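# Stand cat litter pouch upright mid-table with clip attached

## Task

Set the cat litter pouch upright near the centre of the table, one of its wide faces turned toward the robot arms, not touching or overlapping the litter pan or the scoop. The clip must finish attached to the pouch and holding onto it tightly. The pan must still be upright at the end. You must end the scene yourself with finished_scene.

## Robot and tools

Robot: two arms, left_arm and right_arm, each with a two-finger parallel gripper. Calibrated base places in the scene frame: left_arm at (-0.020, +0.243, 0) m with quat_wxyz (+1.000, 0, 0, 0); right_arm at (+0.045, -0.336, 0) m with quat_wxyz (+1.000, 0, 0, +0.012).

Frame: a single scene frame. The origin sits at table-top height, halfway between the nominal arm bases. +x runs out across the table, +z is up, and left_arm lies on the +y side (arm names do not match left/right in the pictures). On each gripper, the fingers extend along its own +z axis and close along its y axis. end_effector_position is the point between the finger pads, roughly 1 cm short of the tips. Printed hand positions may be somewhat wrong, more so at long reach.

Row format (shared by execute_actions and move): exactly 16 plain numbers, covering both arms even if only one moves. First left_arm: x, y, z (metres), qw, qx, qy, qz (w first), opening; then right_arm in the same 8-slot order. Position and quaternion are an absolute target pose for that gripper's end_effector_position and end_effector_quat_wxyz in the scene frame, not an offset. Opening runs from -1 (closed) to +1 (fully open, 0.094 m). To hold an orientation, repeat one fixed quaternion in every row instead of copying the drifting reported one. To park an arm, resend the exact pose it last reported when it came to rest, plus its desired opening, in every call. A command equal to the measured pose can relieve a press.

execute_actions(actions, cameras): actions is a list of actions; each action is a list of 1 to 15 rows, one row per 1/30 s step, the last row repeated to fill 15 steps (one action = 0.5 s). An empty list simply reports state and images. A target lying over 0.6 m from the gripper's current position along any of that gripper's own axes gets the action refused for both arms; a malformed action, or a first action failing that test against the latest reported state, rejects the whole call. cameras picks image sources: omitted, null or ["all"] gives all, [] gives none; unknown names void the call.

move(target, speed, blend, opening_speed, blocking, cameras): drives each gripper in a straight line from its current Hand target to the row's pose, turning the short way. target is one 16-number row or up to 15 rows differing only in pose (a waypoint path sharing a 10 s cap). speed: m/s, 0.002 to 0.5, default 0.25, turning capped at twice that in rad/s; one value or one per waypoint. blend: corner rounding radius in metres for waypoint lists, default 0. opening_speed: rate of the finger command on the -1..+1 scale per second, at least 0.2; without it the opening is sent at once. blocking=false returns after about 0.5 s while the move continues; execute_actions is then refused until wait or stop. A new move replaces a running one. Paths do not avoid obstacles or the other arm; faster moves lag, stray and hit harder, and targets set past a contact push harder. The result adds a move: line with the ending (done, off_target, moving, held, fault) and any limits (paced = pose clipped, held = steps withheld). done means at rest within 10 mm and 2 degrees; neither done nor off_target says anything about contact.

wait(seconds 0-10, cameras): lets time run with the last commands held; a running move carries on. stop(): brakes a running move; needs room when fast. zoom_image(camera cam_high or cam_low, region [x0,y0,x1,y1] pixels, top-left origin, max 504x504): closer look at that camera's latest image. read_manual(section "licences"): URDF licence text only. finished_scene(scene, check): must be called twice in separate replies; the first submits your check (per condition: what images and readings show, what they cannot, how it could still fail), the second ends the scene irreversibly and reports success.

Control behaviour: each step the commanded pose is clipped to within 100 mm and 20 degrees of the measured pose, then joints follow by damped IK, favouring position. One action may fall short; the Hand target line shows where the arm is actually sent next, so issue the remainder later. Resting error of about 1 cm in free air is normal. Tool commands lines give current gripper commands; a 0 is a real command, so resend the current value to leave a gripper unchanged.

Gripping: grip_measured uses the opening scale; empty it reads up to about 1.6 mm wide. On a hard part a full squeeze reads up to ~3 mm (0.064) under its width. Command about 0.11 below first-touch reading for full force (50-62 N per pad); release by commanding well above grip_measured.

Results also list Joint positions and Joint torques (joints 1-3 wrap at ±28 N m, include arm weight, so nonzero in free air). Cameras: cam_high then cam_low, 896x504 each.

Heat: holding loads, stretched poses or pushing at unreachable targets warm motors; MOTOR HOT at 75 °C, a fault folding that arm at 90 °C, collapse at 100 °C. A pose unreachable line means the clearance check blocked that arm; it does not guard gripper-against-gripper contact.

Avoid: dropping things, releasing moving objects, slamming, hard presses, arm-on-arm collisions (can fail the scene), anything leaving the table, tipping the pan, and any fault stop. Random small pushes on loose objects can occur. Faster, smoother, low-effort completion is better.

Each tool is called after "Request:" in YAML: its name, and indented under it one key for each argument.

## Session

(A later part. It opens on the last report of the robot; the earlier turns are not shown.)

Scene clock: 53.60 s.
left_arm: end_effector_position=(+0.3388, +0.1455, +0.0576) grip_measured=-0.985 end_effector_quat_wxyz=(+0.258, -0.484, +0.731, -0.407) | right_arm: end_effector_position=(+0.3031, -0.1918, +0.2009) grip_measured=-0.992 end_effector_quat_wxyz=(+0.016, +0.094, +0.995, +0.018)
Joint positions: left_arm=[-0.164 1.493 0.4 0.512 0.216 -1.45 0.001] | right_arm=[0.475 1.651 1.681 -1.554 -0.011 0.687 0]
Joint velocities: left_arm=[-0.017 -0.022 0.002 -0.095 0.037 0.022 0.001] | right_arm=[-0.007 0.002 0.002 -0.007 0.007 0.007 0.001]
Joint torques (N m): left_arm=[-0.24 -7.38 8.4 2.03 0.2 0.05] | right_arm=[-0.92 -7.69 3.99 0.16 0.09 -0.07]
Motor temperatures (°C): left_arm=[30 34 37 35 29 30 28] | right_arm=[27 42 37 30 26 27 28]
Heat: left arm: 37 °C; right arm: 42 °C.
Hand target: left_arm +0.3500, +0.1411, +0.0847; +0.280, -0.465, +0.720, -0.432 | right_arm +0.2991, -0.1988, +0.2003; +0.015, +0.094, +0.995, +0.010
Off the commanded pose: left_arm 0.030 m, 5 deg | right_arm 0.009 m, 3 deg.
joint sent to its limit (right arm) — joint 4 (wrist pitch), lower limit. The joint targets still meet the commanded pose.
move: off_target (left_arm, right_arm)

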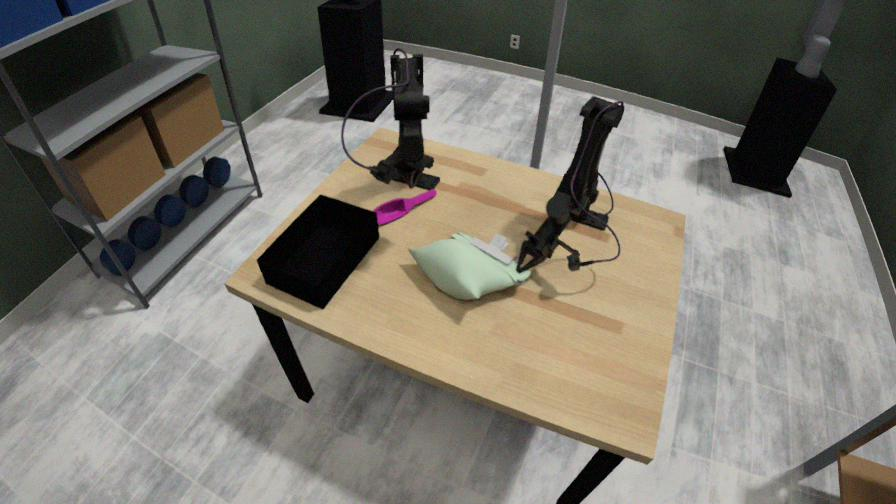

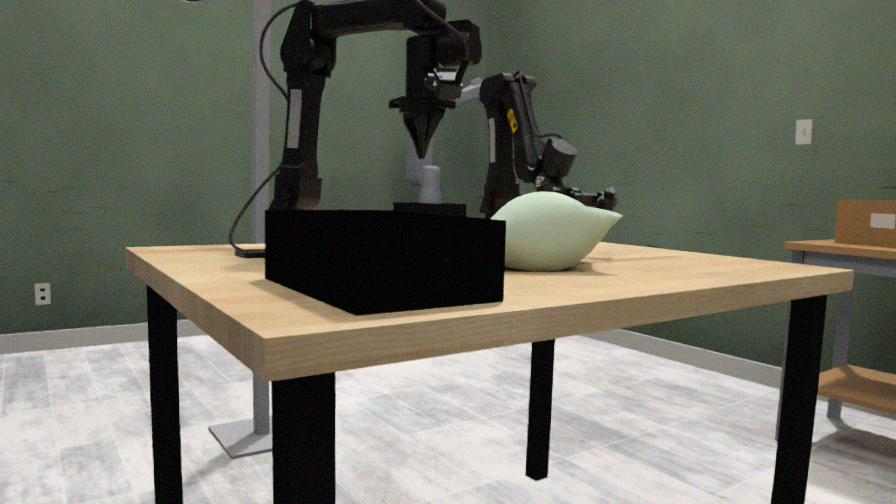

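Request:
move:
  target: [0.335, 0.143, 0.12, 0.2381, -0.4881, 0.7547, -0.3681, -1.0, 0.25, -0.24, 0.20, 0, 0.095, 0.9955, 0, -1.0]
  speed: 0.06

Request:
zoom_image:
  camera: "cam_high"
  region: [370, 190, 610, 330]

Request:
zoom_image:
  camera: "cam_low"
  region: [430, 150, 670, 290]

Scene clock: 56.37 s.
left_arm: end_effector_position=(+0.3252, +0.1493, +0.0894) grip_measured=-0.985 end_effector_quat_wxyz=(+0.218, -0.508, +0.762, -0.338) | right_arm: end_effector_position=(+0.2532, -0.2331, +0.2007) grip_measured=-0.992 end_effector_quat_wxyz=(+0.020, +0.094, +0.995, +0.019)
Joint positions: left_arm=[-0.184 1.315 0.597 -0.038 0.166 -1.433 0.001] | right_arm=[0.421 1.406 1.446 -1.557 -0.011 0.634 0]
Joint velocities: left_arm=[0.017 -0.007 0.007 0.037 -0.007 -0.022 0] | right_arm=[0.007 -0.007 0.022 -0.066 0.037 0.022 0]
Joint torques (N m): left_arm=[-0.29 -7.1 10.4 1.74 0.22 0.14] | right_arm=[-0.66 -5.61 4.38 0.28 0.13 -0.09]
Motor temperatures (°C): left_arm=[30 35 38 36 29 30 28] | right_arm=[27 42 37 30 26 27 28]
Heat: left arm: 38 °C; right arm: 42 °C.
Hand target: left_arm +0.3347, +0.1431, +0.1198; +0.239, -0.489, +0.754, -0.368 | right_arm +0.2498, -0.2390, +0.1996; +0.021, +0.095, +0.995, +0.012
Off the commanded pose: left_arm 0.033 m, 5 deg | right_arm 0.008 m, 3 deg.
joint sent to its limit (right arm) — joint 4 (wrist pitch), lower limit. The joint targets are off in orientation, not in position.
move: off_target (left_arm, right_arm)

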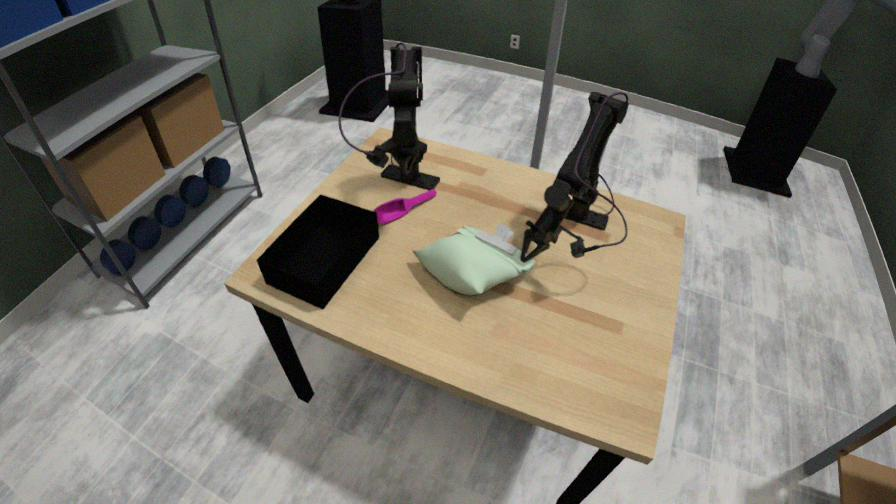

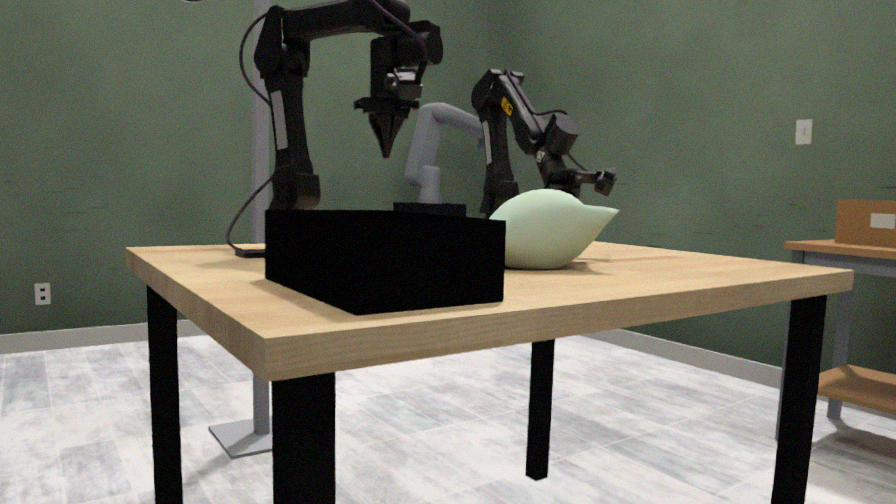

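Scaled by 2.100.

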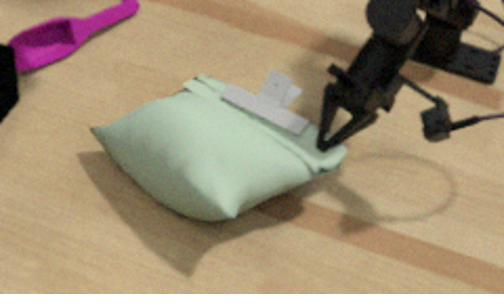

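Scaled by 2.100.

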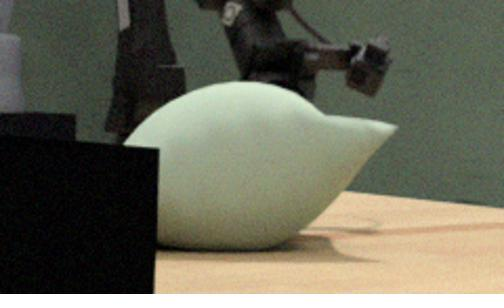

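Request:
move:
  target: [0.325, 0.145, 0.155, 0.2028, -0.5039, 0.7791, -0.3135, -1.0, 0.20, -0.26, 0.20, 0, 0.095, 0.9955, 0, -1.0]
  speed: 0.06

Request:
zoom_image:
  camera: "cam_high"
  region: [370, 190, 610, 330]

Request:
zoom_image:
  camera: "cam_low"
  region: [430, 150, 670, 290]

Scene clock: 58.70 s.
left_arm: end_effector_position=(+0.3177, +0.1511, +0.1243) grip_measured=-0.985 end_effector_quat_wxyz=(+0.183, -0.520, +0.785, -0.283) | right_arm: end_effector_position=(+0.2037, -0.2567, +0.2029) grip_measured=-0.992 end_effector_quat_wxyz=(+0.059, +0.096, +0.993, +0.042)
Joint positions: left_arm=[-0.2 1.297 0.833 -0.431 0.133 -1.417 0.001] | right_arm=[0.421 1.127 1.259 -1.558 -0.011 0.638 0]
Joint velocities: left_arm=[0.017 0.002 0.002 -0.007 0.022 -0.037 -0.001] | right_arm=[-0.007 0.017 -0.012 0.007 -0.051 0.051 0]
Joint torques (N m): left_arm=[-0.36 -7.06 11.26 1.52 0.24 0.07] | right_arm=[0.7 -2.47 4.42 0.43 0.09 0.03]
Motor temperatures (°C): left_arm=[30 35 39 36 29 30 28] | right_arm=[27 41 37 30 26 27 28]
Heat: left arm: 39 °C; right arm: 41 °C.
Hand target: left_arm +0.3248, +0.1452, +0.1548; +0.203, -0.504, +0.779, -0.313 | right_arm +0.1999, -0.2590, +0.1996; +0.057, +0.094, +0.993, +0.035
Off the commanded pose: left_arm 0.032 m, 5 deg | right_arm 0.006 m, 8 deg.
joint sent to its limit (right arm) — joint 4 (wrist pitch), lower limit. The joint targets are off in orientation, not in position.
move: off_target (left_arm, right_arm)

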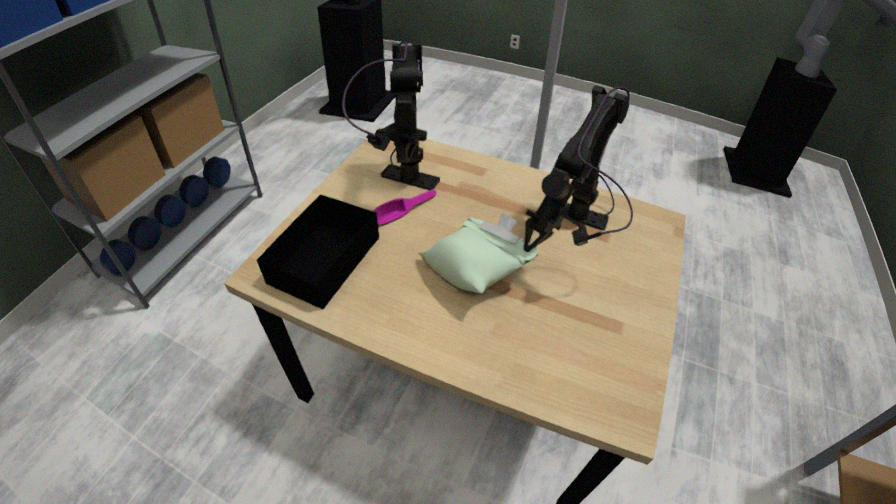

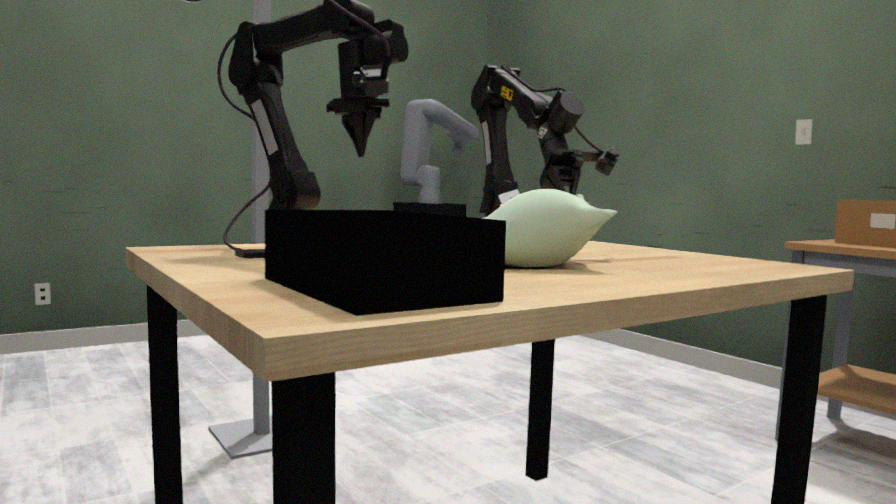

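Scaled by 2.100.

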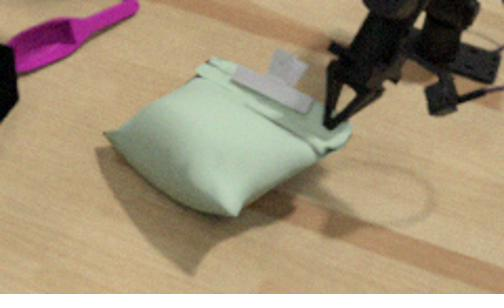

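Scaled by 2.100.

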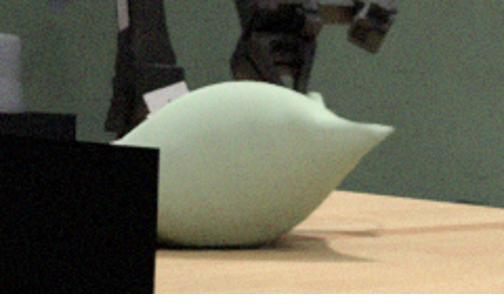

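Request:
zoom_image:
  camera: "cam_high"
  region: [440, 200, 560, 280]

Request:
zoom_image:
  camera: "cam_low"
  region: [470, 170, 650, 290]

Scaled by 4.200.

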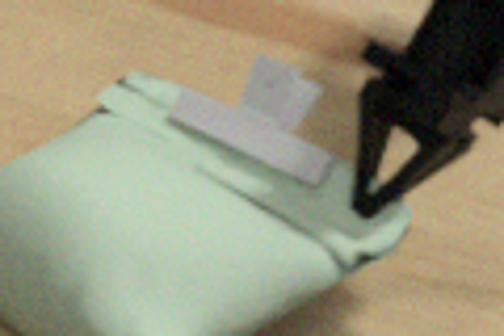

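Scaled by 2.800.

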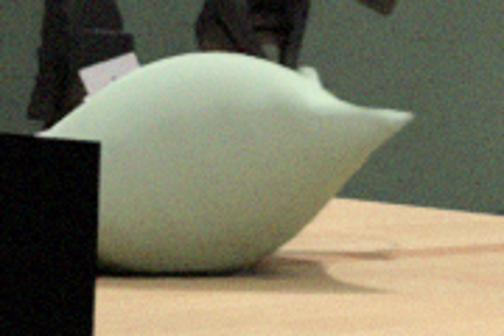

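Request:
move:
  target: [0.325, 0.140, 0.195, 0.1535, -0.5197, 0.8034, -0.2374, -1.0, 0.15, -0.28, 0.20, 0.058, 0.096, 0.993, 0.04, -1.0]
  speed: 0.06

Request:
zoom_image:
  camera: "cam_high"
  region: [400, 180, 570, 300]

Request:
zoom_image:
  camera: "cam_low"
  region: [470, 170, 650, 290]

Scene clock: 63.53 s.
left_arm: end_effector_position=(+0.3197, +0.1447, +0.1744) grip_measured=-0.985 end_effector_quat_wxyz=(+0.144, -0.527, +0.809, -0.217) | right_arm: end_effector_position=(+0.1530, -0.2776, +0.2045) grip_measured=-0.992 end_effector_quat_wxyz=(+0.149, +0.095, +0.979, +0.101)
Joint positions: left_arm=[-0.242 1.409 1.21 -0.85 0.082 -1.419 0.001] | right_arm=[0.445 0.741 1.09 -1.558 -0.011 0.664 0]
Joint velocities: left_arm=[-0.007 -0.017 0.007 -0.022 0.051 -0.051 -0.001] | right_arm=[-0.002 0.002 0.007 -0.037 -0.007 0.066 0.001]
Joint torques (N m): left_arm=[-0.23 -5.56 11.43 1.23 0.19 -0.05] | right_arm=[0.49 0.51 4.15 0.83 -0.03 -0.01]
Motor temperatures (°C): left_arm=[30 35 41 35 29 30 29] | right_arm=[27 40 36 30 26 27 28]
Heat: left arm: 41 °C; right arm: 40 °C.
Hand target: left_arm +0.3249, +0.1401, +0.1950; +0.155, -0.522, +0.805, -0.237 | right_arm +0.1500, -0.2789, +0.2002; +0.145, +0.093, +0.980, +0.098
Off the commanded pose: left_arm 0.022 m, 3 deg | right_arm 0.006 m, 13 deg.
joint sent to its limit (right arm) — joint 4 (wrist pitch), lower limit. The joint targets are off in orientation, not in position.
move: off_target (left_arm, right_arm)

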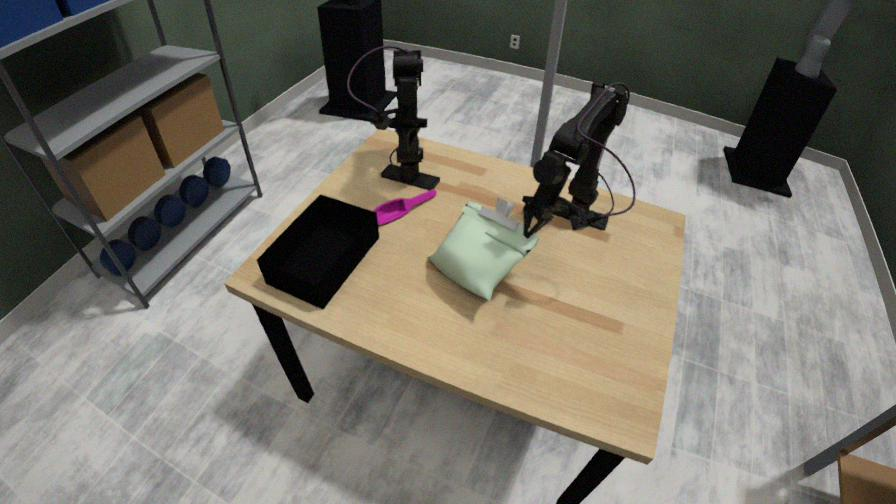

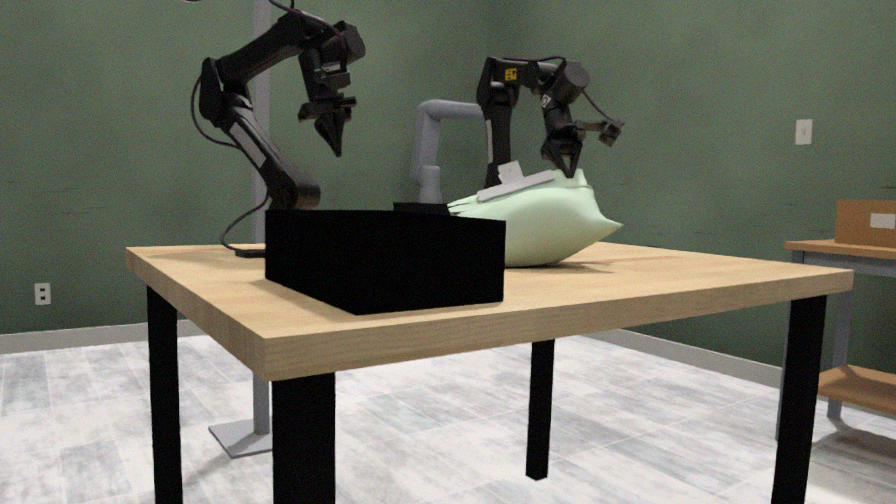

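Scaled by 2.965.

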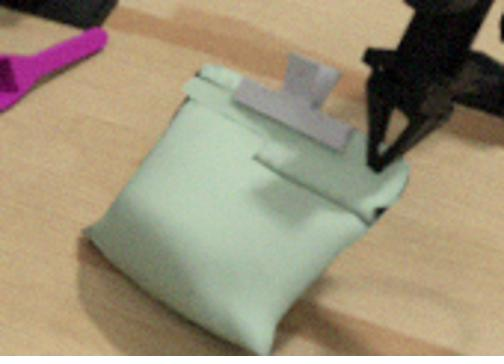

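Scaled by 2.800.

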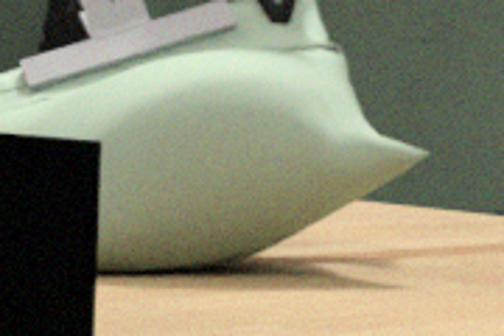

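Request:
zoom_image:
  camera: "cam_low"
  region: [420, 140, 600, 280]

Request:
zoom_image:
  camera: "cam_high"
  region: [450, 190, 550, 260]

Scaled by 2.800.

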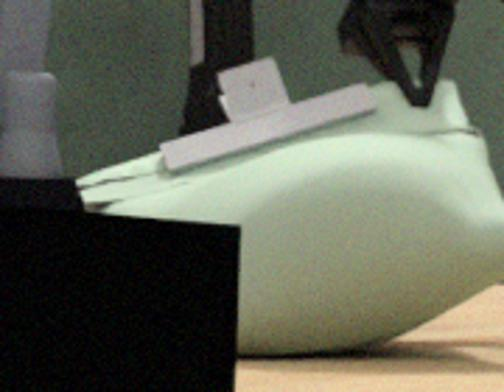

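Scaled by 5.040.

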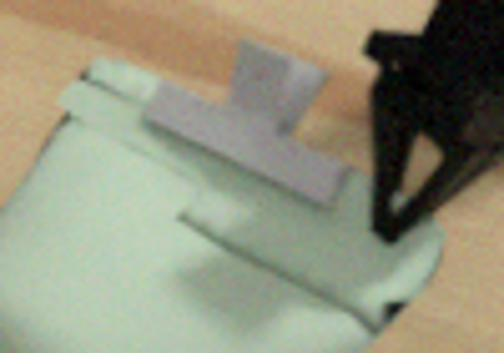

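Request:
move:
  target: [0.305, 0.135, 0.228, 0.0897, -0.5666, 0.8090, -0.1281, -1.0, 0.12, -0.28, 0.20, 0.147, 0.095, 0.979, 0.10, -1.0]
  speed: 0.06

Request:
zoom_image:
  camera: "cam_high"
  region: [410, 170, 570, 290]

Request:
zoom_image:
  camera: "cam_low"
  region: [420, 140, 640, 290]

Scene clock: 68.17 s.
left_arm: end_effector_position=(+0.2987, +0.1382, +0.2071) grip_measured=-0.986 end_effector_quat_wxyz=(+0.072, -0.572, +0.811, -0.103) | right_arm: end_effector_position=(+0.1232, -0.2782, +0.2042) grip_measured=-0.992 end_effector_quat_wxyz=(+0.197, +0.090, +0.961, +0.172)
Joint positions: left_arm=[-0.315 1.609 1.631 -1.342 0.008 -1.545 0.001] | right_arm=[0.584 0.501 1.018 -1.558 -0.009 0.796 0]
Joint velocities: left_arm=[0.007 -0.007 0.002 -0.037 -0.066 -0.007 0] | right_arm=[-0.007 -0.007 0.022 -0.007 -0.007 0.066 0]
Joint torques (N m): left_arm=[-0.39 -7.17 11.52 0.86 -0.08 -0.02] | right_arm=[0.72 1.99 3.78 1.1 -0.07 0.01]
Motor temperatures (°C): left_arm=[30 35 42 35 29 30 29] | right_arm=[27 39 36 30 26 27 28]
Heat: left arm: 42 °C; right arm: 39 °C.
Hand target: left_arm +0.3044, +0.1355, +0.2284; +0.092, -0.568, +0.808, -0.127 | right_arm +0.1204, -0.2789, +0.1999; +0.194, +0.086, +0.962, +0.172
Off the commanded pose: left_arm 0.022 m, 4 deg | right_arm 0.006 m, 10 deg.
joint sent to its limit (right arm) — joint 4 (wrist pitch), lower limit. The joint targets are off in orientation, not in position.
move: off_target (left_arm, right_arm)

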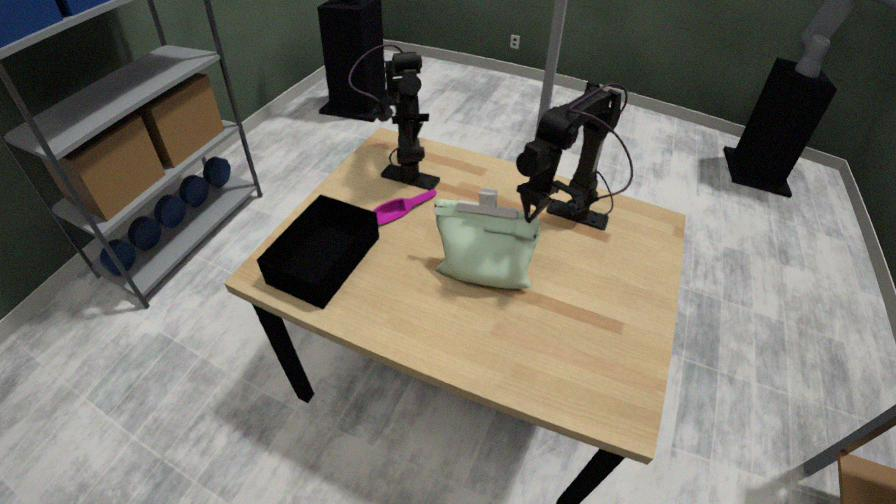

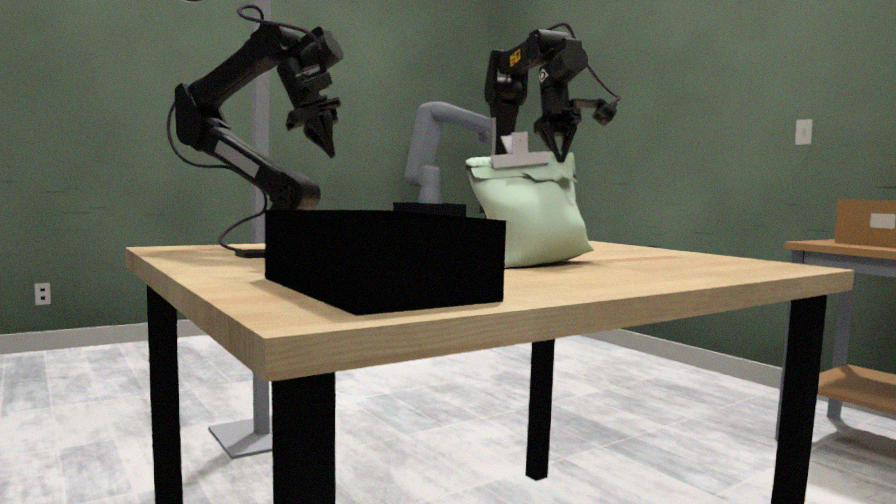

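Scaled by 3.150.

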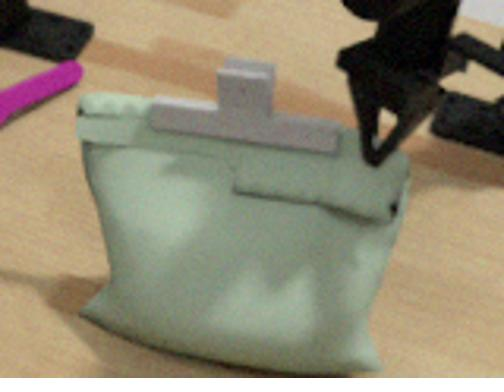

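Scaled by 2.291.

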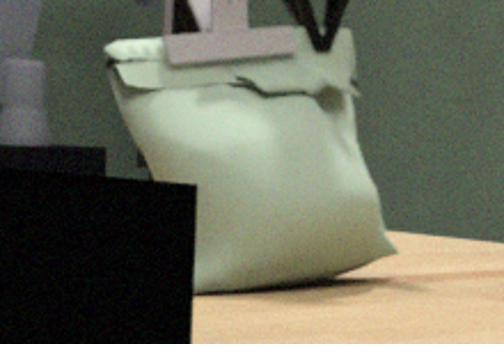

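Request:
move:
  target:
    - [0.305, 0.135, 0.228, 0.0897, -0.5666, 0.8090, -0.1281, -1.0, 0.25, -0.25, 0.27, 0.397, -0.710, 0.533, 0.2336, 1.0]
    - [0.305, 0.135, 0.228, 0.0897, -0.5666, 0.8090, -0.1281, -1.0, 0.325, -0.18, 0.225, 0.397, -0.710, 0.533, 0.2336, 1.0]
  speed: 0.2
  blend: 0.03

Request:
zoom_image:
  camera: "cam_high"
  region: [380, 140, 580, 290]

Request:
zoom_image:
  camera: "cam_low"
  region: [380, 90, 640, 290]

Scene clock: 77.17 s.
left_arm: end_effector_position=(+0.2985, +0.1383, +0.2070) grip_measured=-0.986 end_effector_quat_wxyz=(+0.071, -0.572, +0.810, -0.102) | right_arm: end_effector_position=(+0.3297, -0.1892, +0.2222) grip_measured=+0.998 end_effector_quat_wxyz=(-0.395, +0.712, -0.536, -0.223)
Joint positions: left_arm=[-0.315 1.609 1.631 -1.343 0.008 -1.546 0.001] | right_arm=[-0.013 1.499 1.315 -1.196 -0.927 -1.745 0.094]
Joint velocities: left_arm=[0.002 -0.017 -0.002 0.051 -0.007 -0.022 -0.001] | right_arm=[0.007 0.007 -0.007 0.022 0.051 -0.037 0.001]
Joint torques (N m): left_arm=[0.01 -7.3 10.95 0.86 0.04 0.09] | right_arm=[0.57 -5.52 6.48 0.52 -0.7 0.07]
Motor temperatures (°C): left_arm=[30 36 44 34 29 30 29] | right_arm=[27 38 36 31 26 27 28]
Heat: left arm: 44 °C; right arm: 38 °C.
Hand target: left_arm +0.3044, +0.1352, +0.2275; +0.089, -0.566, +0.809, -0.128 | right_arm +0.3292, -0.1855, +0.2252; -0.398, +0.711, -0.533, -0.228
Off the commanded pose: left_arm 0.022 m, 4 deg | right_arm 0.011 m, 1 deg.
move: off_target (left_arm, right_arm)

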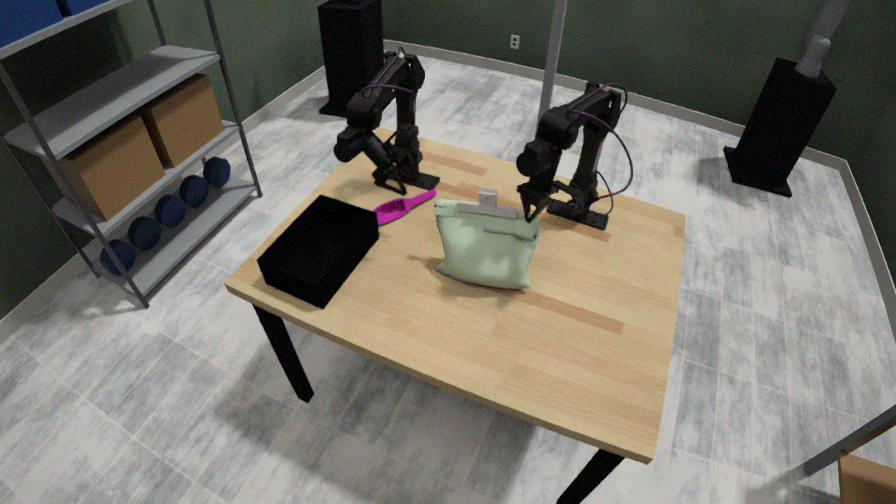

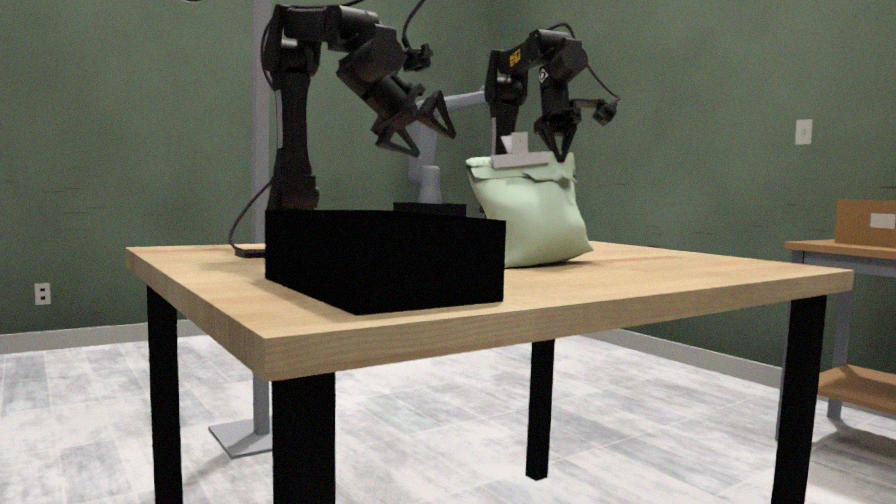

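Scaled by 2.520.

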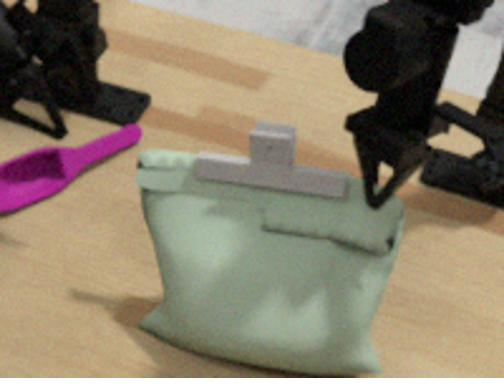

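Scaled by 1.938.

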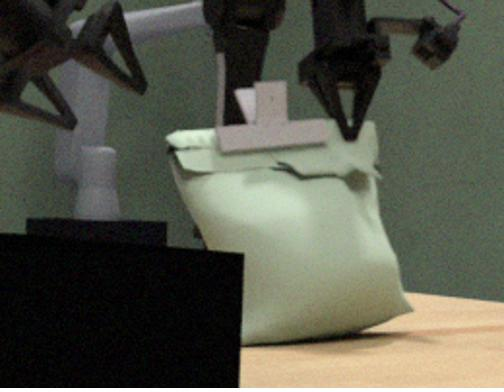

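Request:
move:
  target: [0.305, 0.135, 0.228, 0.0897, -0.5666, 0.8090, -0.1281, -1.0, 0.318, -0.125, 0.216, 0.397, -0.710, 0.533, 0.2336, 1.0]
  speed: 0.12

Request:
zoom_image:
  camera: "cam_high"
  region: [380, 140, 580, 290]

Request:
zoom_image:
  camera: "cam_low"
  region: [380, 90, 640, 290]

Scene clock: 79.20 s.
left_arm: end_effector_position=(+0.2985, +0.1383, +0.2070) grip_measured=-0.986 end_effector_quat_wxyz=(+0.071, -0.572, +0.810, -0.102) | right_arm: end_effector_position=(+0.3246, -0.1248, +0.2160) grip_measured=+0.998 end_effector_quat_wxyz=(-0.395, +0.712, -0.532, -0.231)
Joint positions: left_arm=[-0.315 1.609 1.631 -1.343 0.008 -1.546 0.001] | right_arm=[0.221 1.452 1.219 -0.883 -0.867 -1.399 0.094]
Joint velocities: left_arm=[-0.022 -0.022 -0.002 0.007 -0.022 -0.022 0] | right_arm=[-0.027 -0.002 -0.007 0.081 0.037 -0.066 0]
Joint torques (N m): left_arm=[-0.08 -7.3 10.91 0.88 0 0.1] | right_arm=[0.21 -7.39 4.9 0.87 -0.57 0.06]
Motor temperatures (°C): left_arm=[30 37 45 34 29 30 29] | right_arm=[27 38 36 31 26 27 28]
Heat: left arm: 45 °C; right arm: 38 °C.
Hand target: left_arm +0.3045, +0.1351, +0.2275; +0.090, -0.566, +0.809, -0.128 | right_arm +0.3179, -0.1241, +0.2165; -0.396, +0.710, -0.532, -0.236
Off the commanded pose: left_arm 0.022 m, 4 deg | right_arm 0.007 m, 0 deg.
move: off_target (left_arm)

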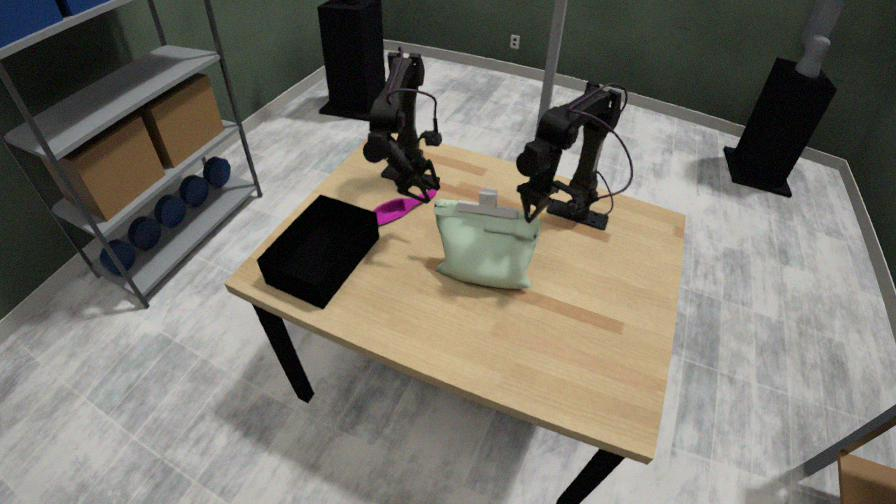

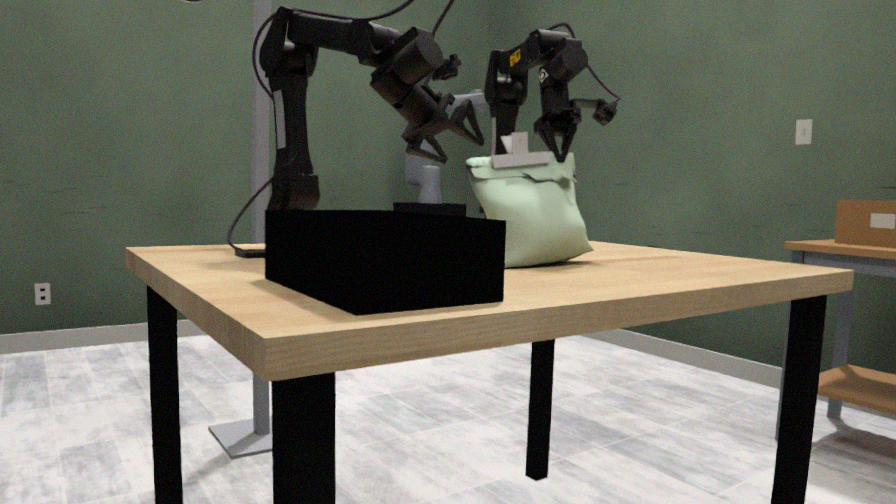

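Scaled by 2.520.

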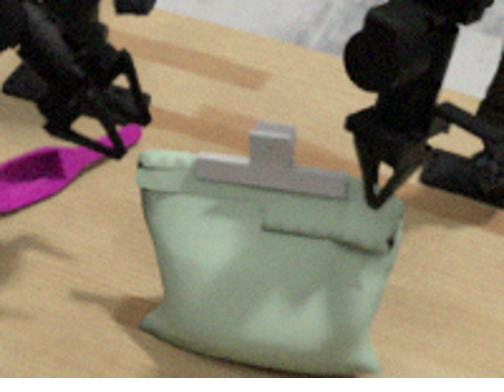

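Scaled by 1.938.

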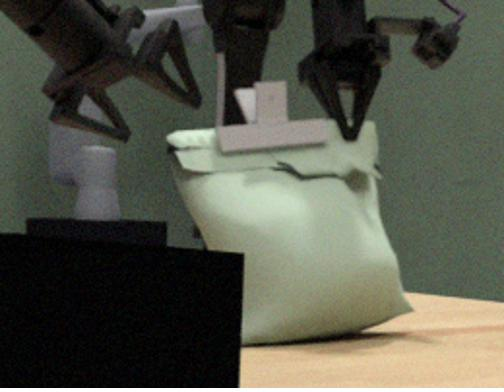

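Request:
move:
  target: [0.305, 0.135, 0.228, 0.0897, -0.5666, 0.8090, -0.1281, -1.0, 0.3205, -0.102, 0.196, 0.397, -0.710, 0.533, 0.2336, 1.0]
  speed: 0.08

Request:
zoom_image:
  camera: "cam_high"
  region: [410, 160, 530, 250]

Request:
zoom_image:
  camera: "cam_low"
  region: [420, 100, 590, 220]

Scene clock: 81.00 s.
left_arm: end_effector_position=(+0.2985, +0.1383, +0.2070) grip_measured=-0.986 end_effector_quat_wxyz=(+0.071, -0.572, +0.810, -0.102) | right_arm: end_effector_position=(+0.3264, -0.1028, +0.2010) grip_measured=+0.998 end_effector_quat_wxyz=(-0.402, +0.712, -0.530, -0.225)
Joint positions: left_arm=[-0.315 1.609 1.631 -1.343 0.008 -1.546 0.001] | right_arm=[0.298 1.451 1.142 -0.706 -0.827 -1.293 0.094]
Joint velocities: left_arm=[-0.002 -0.002 0.002 -0.051 -0.066 -0.022 0.001] | right_arm=[-0.012 0.007 -0.017 -0.007 0.007 -0.037 0.001]
Joint torques (N m): left_arm=[-0.13 -7.3 11.04 0.87 0 0.09] | right_arm=[0.68 -5.9 5.07 1.04 -0.48 0.06]
Motor temperatures (°C): left_arm=[30 37 45 34 29 30 29] | right_arm=[27 38 36 31 26 27 28]
Heat: left arm: 45 °C; right arm: 38 °C.
Hand target: left_arm +0.3045, +0.1351, +0.2275; +0.090, -0.566, +0.809, -0.128 | right_arm +0.3206, -0.1017, +0.1961; -0.396, +0.710, -0.533, -0.234
Off the commanded pose: left_arm 0.022 m, 4 deg | right_arm 0.008 m, 1 deg.
move: off_target (left_arm)

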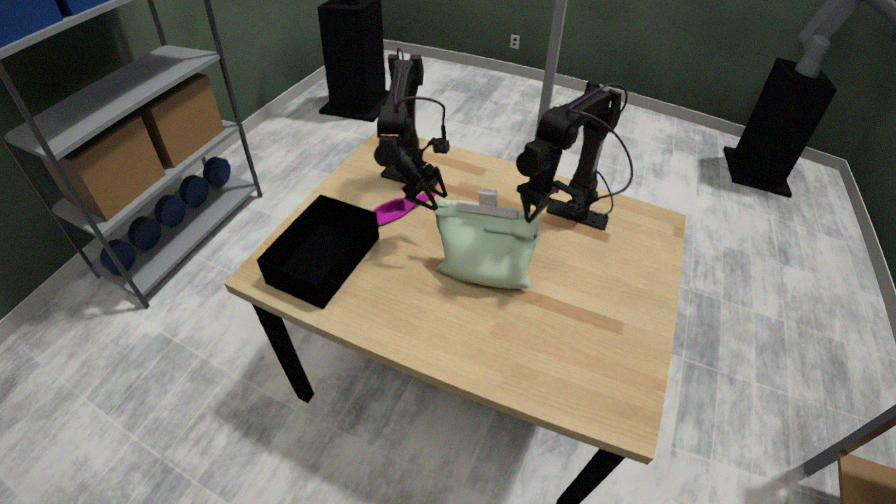

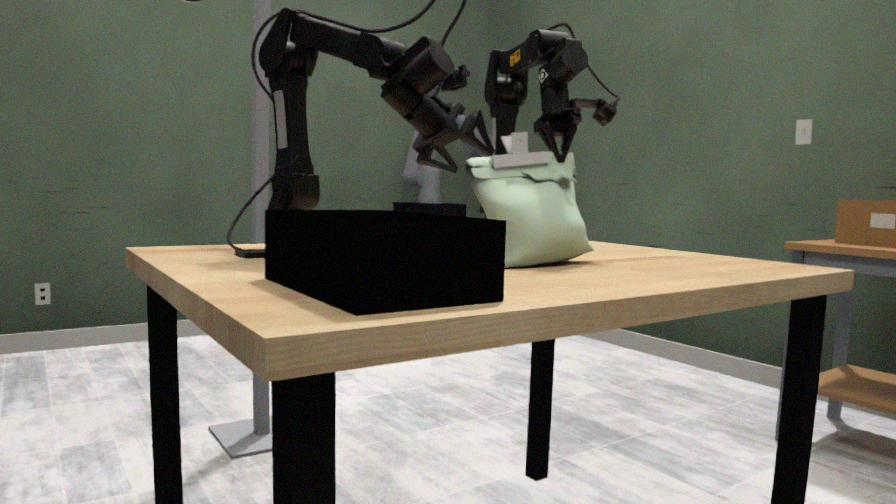

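Scaled by 4.200.

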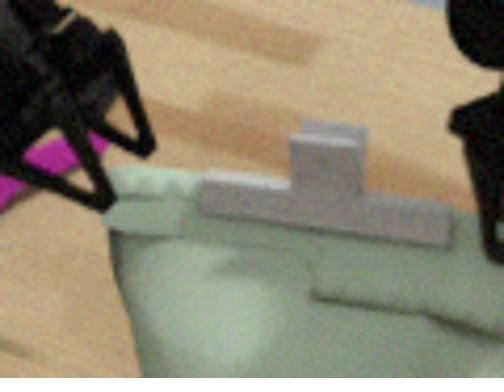

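Scaled by 2.965.

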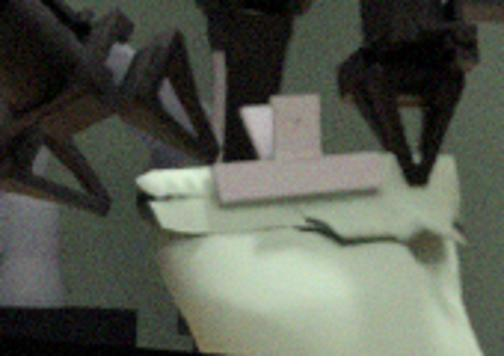

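Request:
move:
  target: [0.305, 0.135, 0.228, 0.0897, -0.5666, 0.8090, -0.1281, -1.0, 0.320, -0.076, 0.174, 0.397, -0.710, 0.533, 0.2336, 1.0]
  speed: 0.06

Request:
zoom_image:
  camera: "cam_high"
  region: [410, 160, 530, 250]

Request:
zoom_image:
  camera: "cam_low"
  region: [420, 100, 590, 220]

Scene clock: 82.73 s.
left_arm: end_effector_position=(+0.2985, +0.1383, +0.2070) grip_measured=-0.986 end_effector_quat_wxyz=(+0.071, -0.572, +0.810, -0.102) | right_arm: end_effector_position=(+0.3252, -0.0766, +0.1835) grip_measured=+0.998 end_effector_quat_wxyz=(-0.408, +0.712, -0.527, -0.223)
Joint positions: left_arm=[-0.315 1.609 1.631 -1.343 0.008 -1.546 0.001] | right_arm=[0.385 1.468 1.068 -0.526 -0.78 -1.186 0.094]
Joint velocities: left_arm=[0.007 -0.012 -0.022 -0.022 0.007 -0.095 -0.001] | right_arm=[-0.017 -0.012 0.017 0.051 0.022 0.007 0]
Joint torques (N m): left_arm=[-0.25 -7.09 10.89 0.83 0.04 0.08] | right_arm=[0.51 -5.05 5.14 1.16 -0.45 0.1]
Motor temperatures (°C): left_arm=[30 37 45 34 29 30 29] | right_arm=[27 38 36 31 26 27 28]
Heat: left arm: 45 °C; right arm: 38 °C.
Hand target: left_arm +0.3045, +0.1351, +0.2275; +0.090, -0.566, +0.809, -0.128 | right_arm +0.3200, -0.0757, +0.1740; -0.396, +0.710, -0.533, -0.234
Off the commanded pose: left_arm 0.022 m, 4 deg | right_arm 0.011 m, 2 deg.
move: off_target (left_arm, right_arm)

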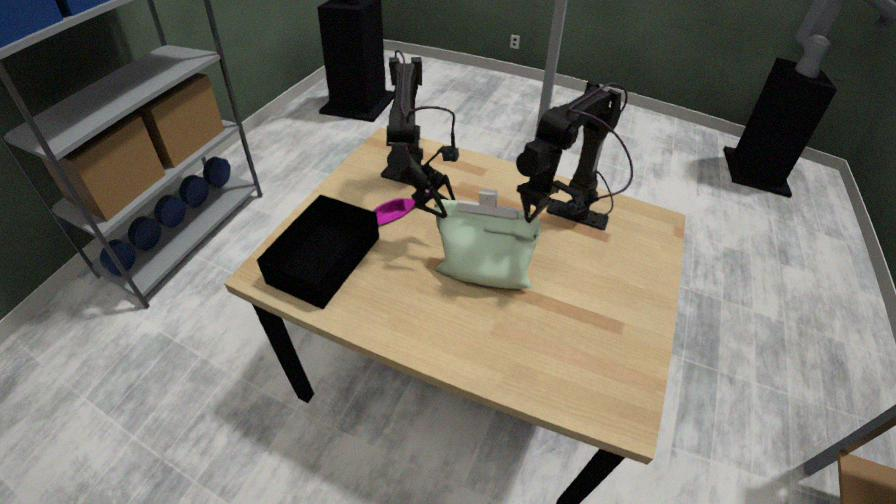

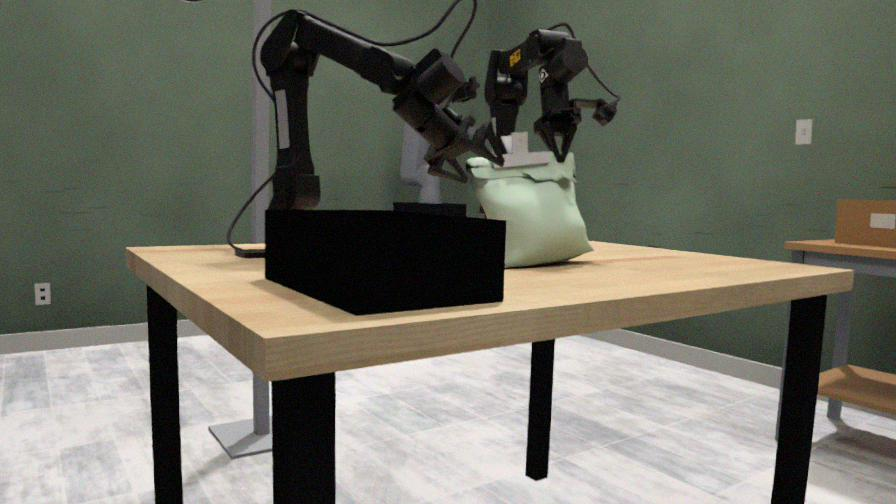

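Scaled by 4.200.

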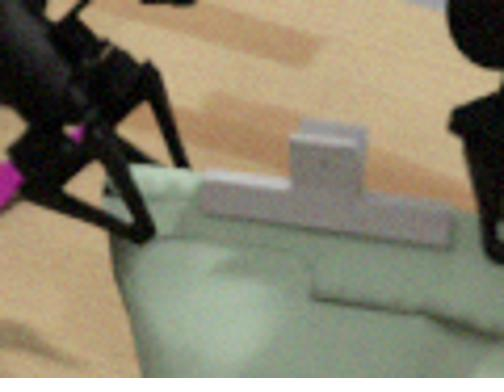

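Scaled by 2.965.

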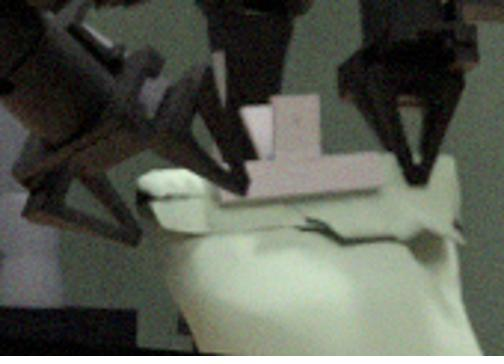

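Request:
move:
  target: [0.305, 0.135, 0.228, 0.0897, -0.5666, 0.8090, -0.1281, -1.0, 0.320, -0.075, 0.172, 0.397, -0.710, 0.533, 0.2336, -1.0]
  speed: 0.06
  opening_speed: 1.0

Request:
zoom_image:
  camera: "cam_high"
  region: [410, 160, 560, 290]

Request:
zoom_image:
  camera: "cam_low"
  region: [420, 100, 620, 280]

Scene clock: 85.40 s.
left_arm: end_effector_position=(+0.2983, +0.1383, +0.2070) grip_measured=-0.986 end_effector_quat_wxyz=(+0.071, -0.572, +0.810, -0.102) | right_arm: end_effector_position=(+0.3264, -0.0763, +0.1819) grip_measured=-0.983 end_effector_quat_wxyz=(-0.409, +0.711, -0.528, -0.219)
Joint positions: left_arm=[-0.315 1.609 1.631 -1.344 0.008 -1.546 0.001] | right_arm=[0.387 1.468 1.06 -0.51 -0.773 -1.18 0.001]
Joint velocities: left_arm=[0.002 -0.002 -0.002 -0.037 -0.007 0.022 0] | right_arm=[0.002 0.002 -0.012 0.007 -0.022 -0.022 0.001]
Joint torques (N m): left_arm=[-0.28 -7.17 11.03 0.87 0 0.07] | right_arm=[0.69 -5.18 5.05 1.18 -0.58 0.07]
Motor temperatures (°C): left_arm=[30 37 45 34 29 30 29] | right_arm=[27 38 36 31 26 27 28]
Heat: left arm: 45 °C; right arm: 38 °C.
Hand target: left_arm +0.3045, +0.1351, +0.2276; +0.090, -0.566, +0.809, -0.128 | right_arm +0.3201, -0.0750, +0.1722; -0.397, +0.710, -0.533, -0.234
Off the commanded pose: left_arm 0.022 m, 4 deg | right_arm 0.012 m, 2 deg.
move: off_target (left_arm, right_arm)

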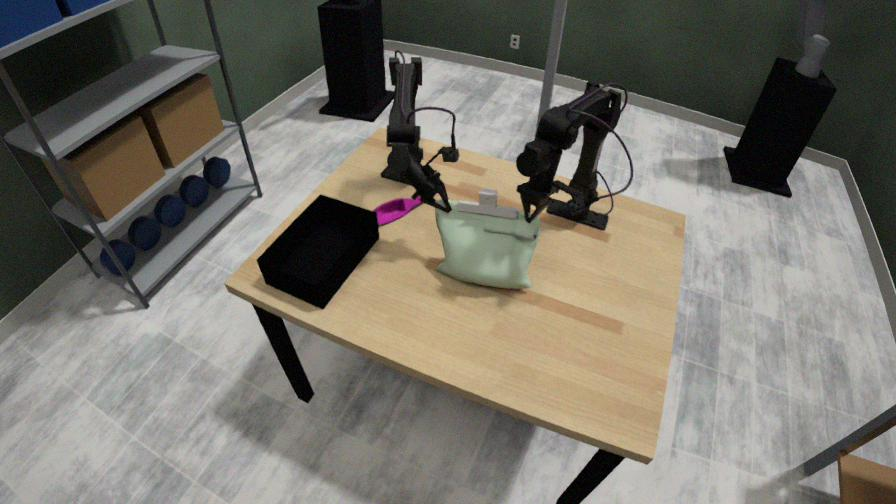

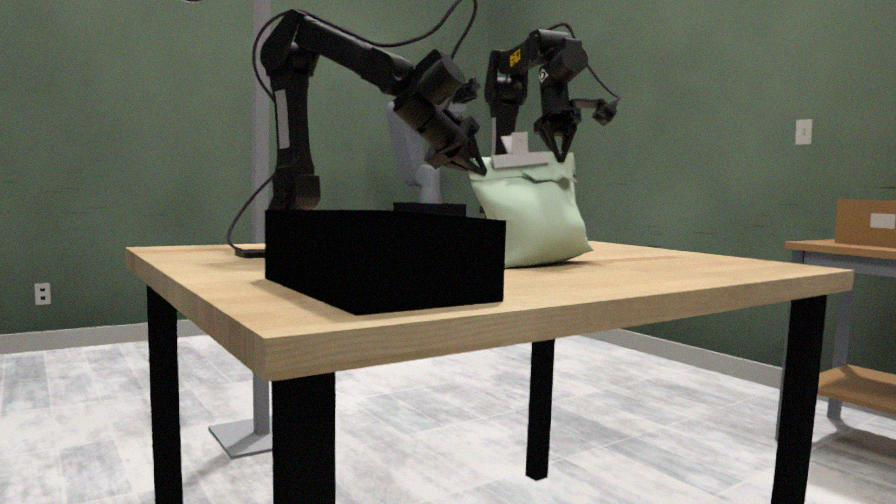

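Scaled by 3.360.

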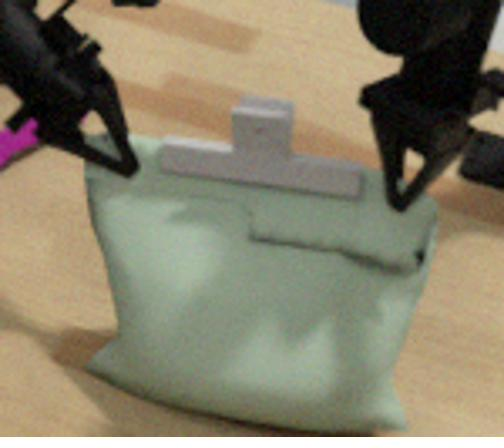

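Scaled by 2.520.

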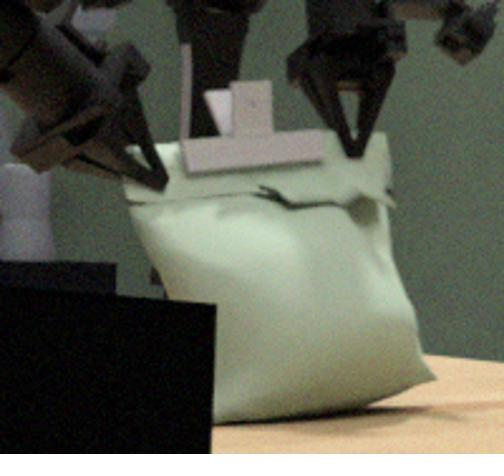

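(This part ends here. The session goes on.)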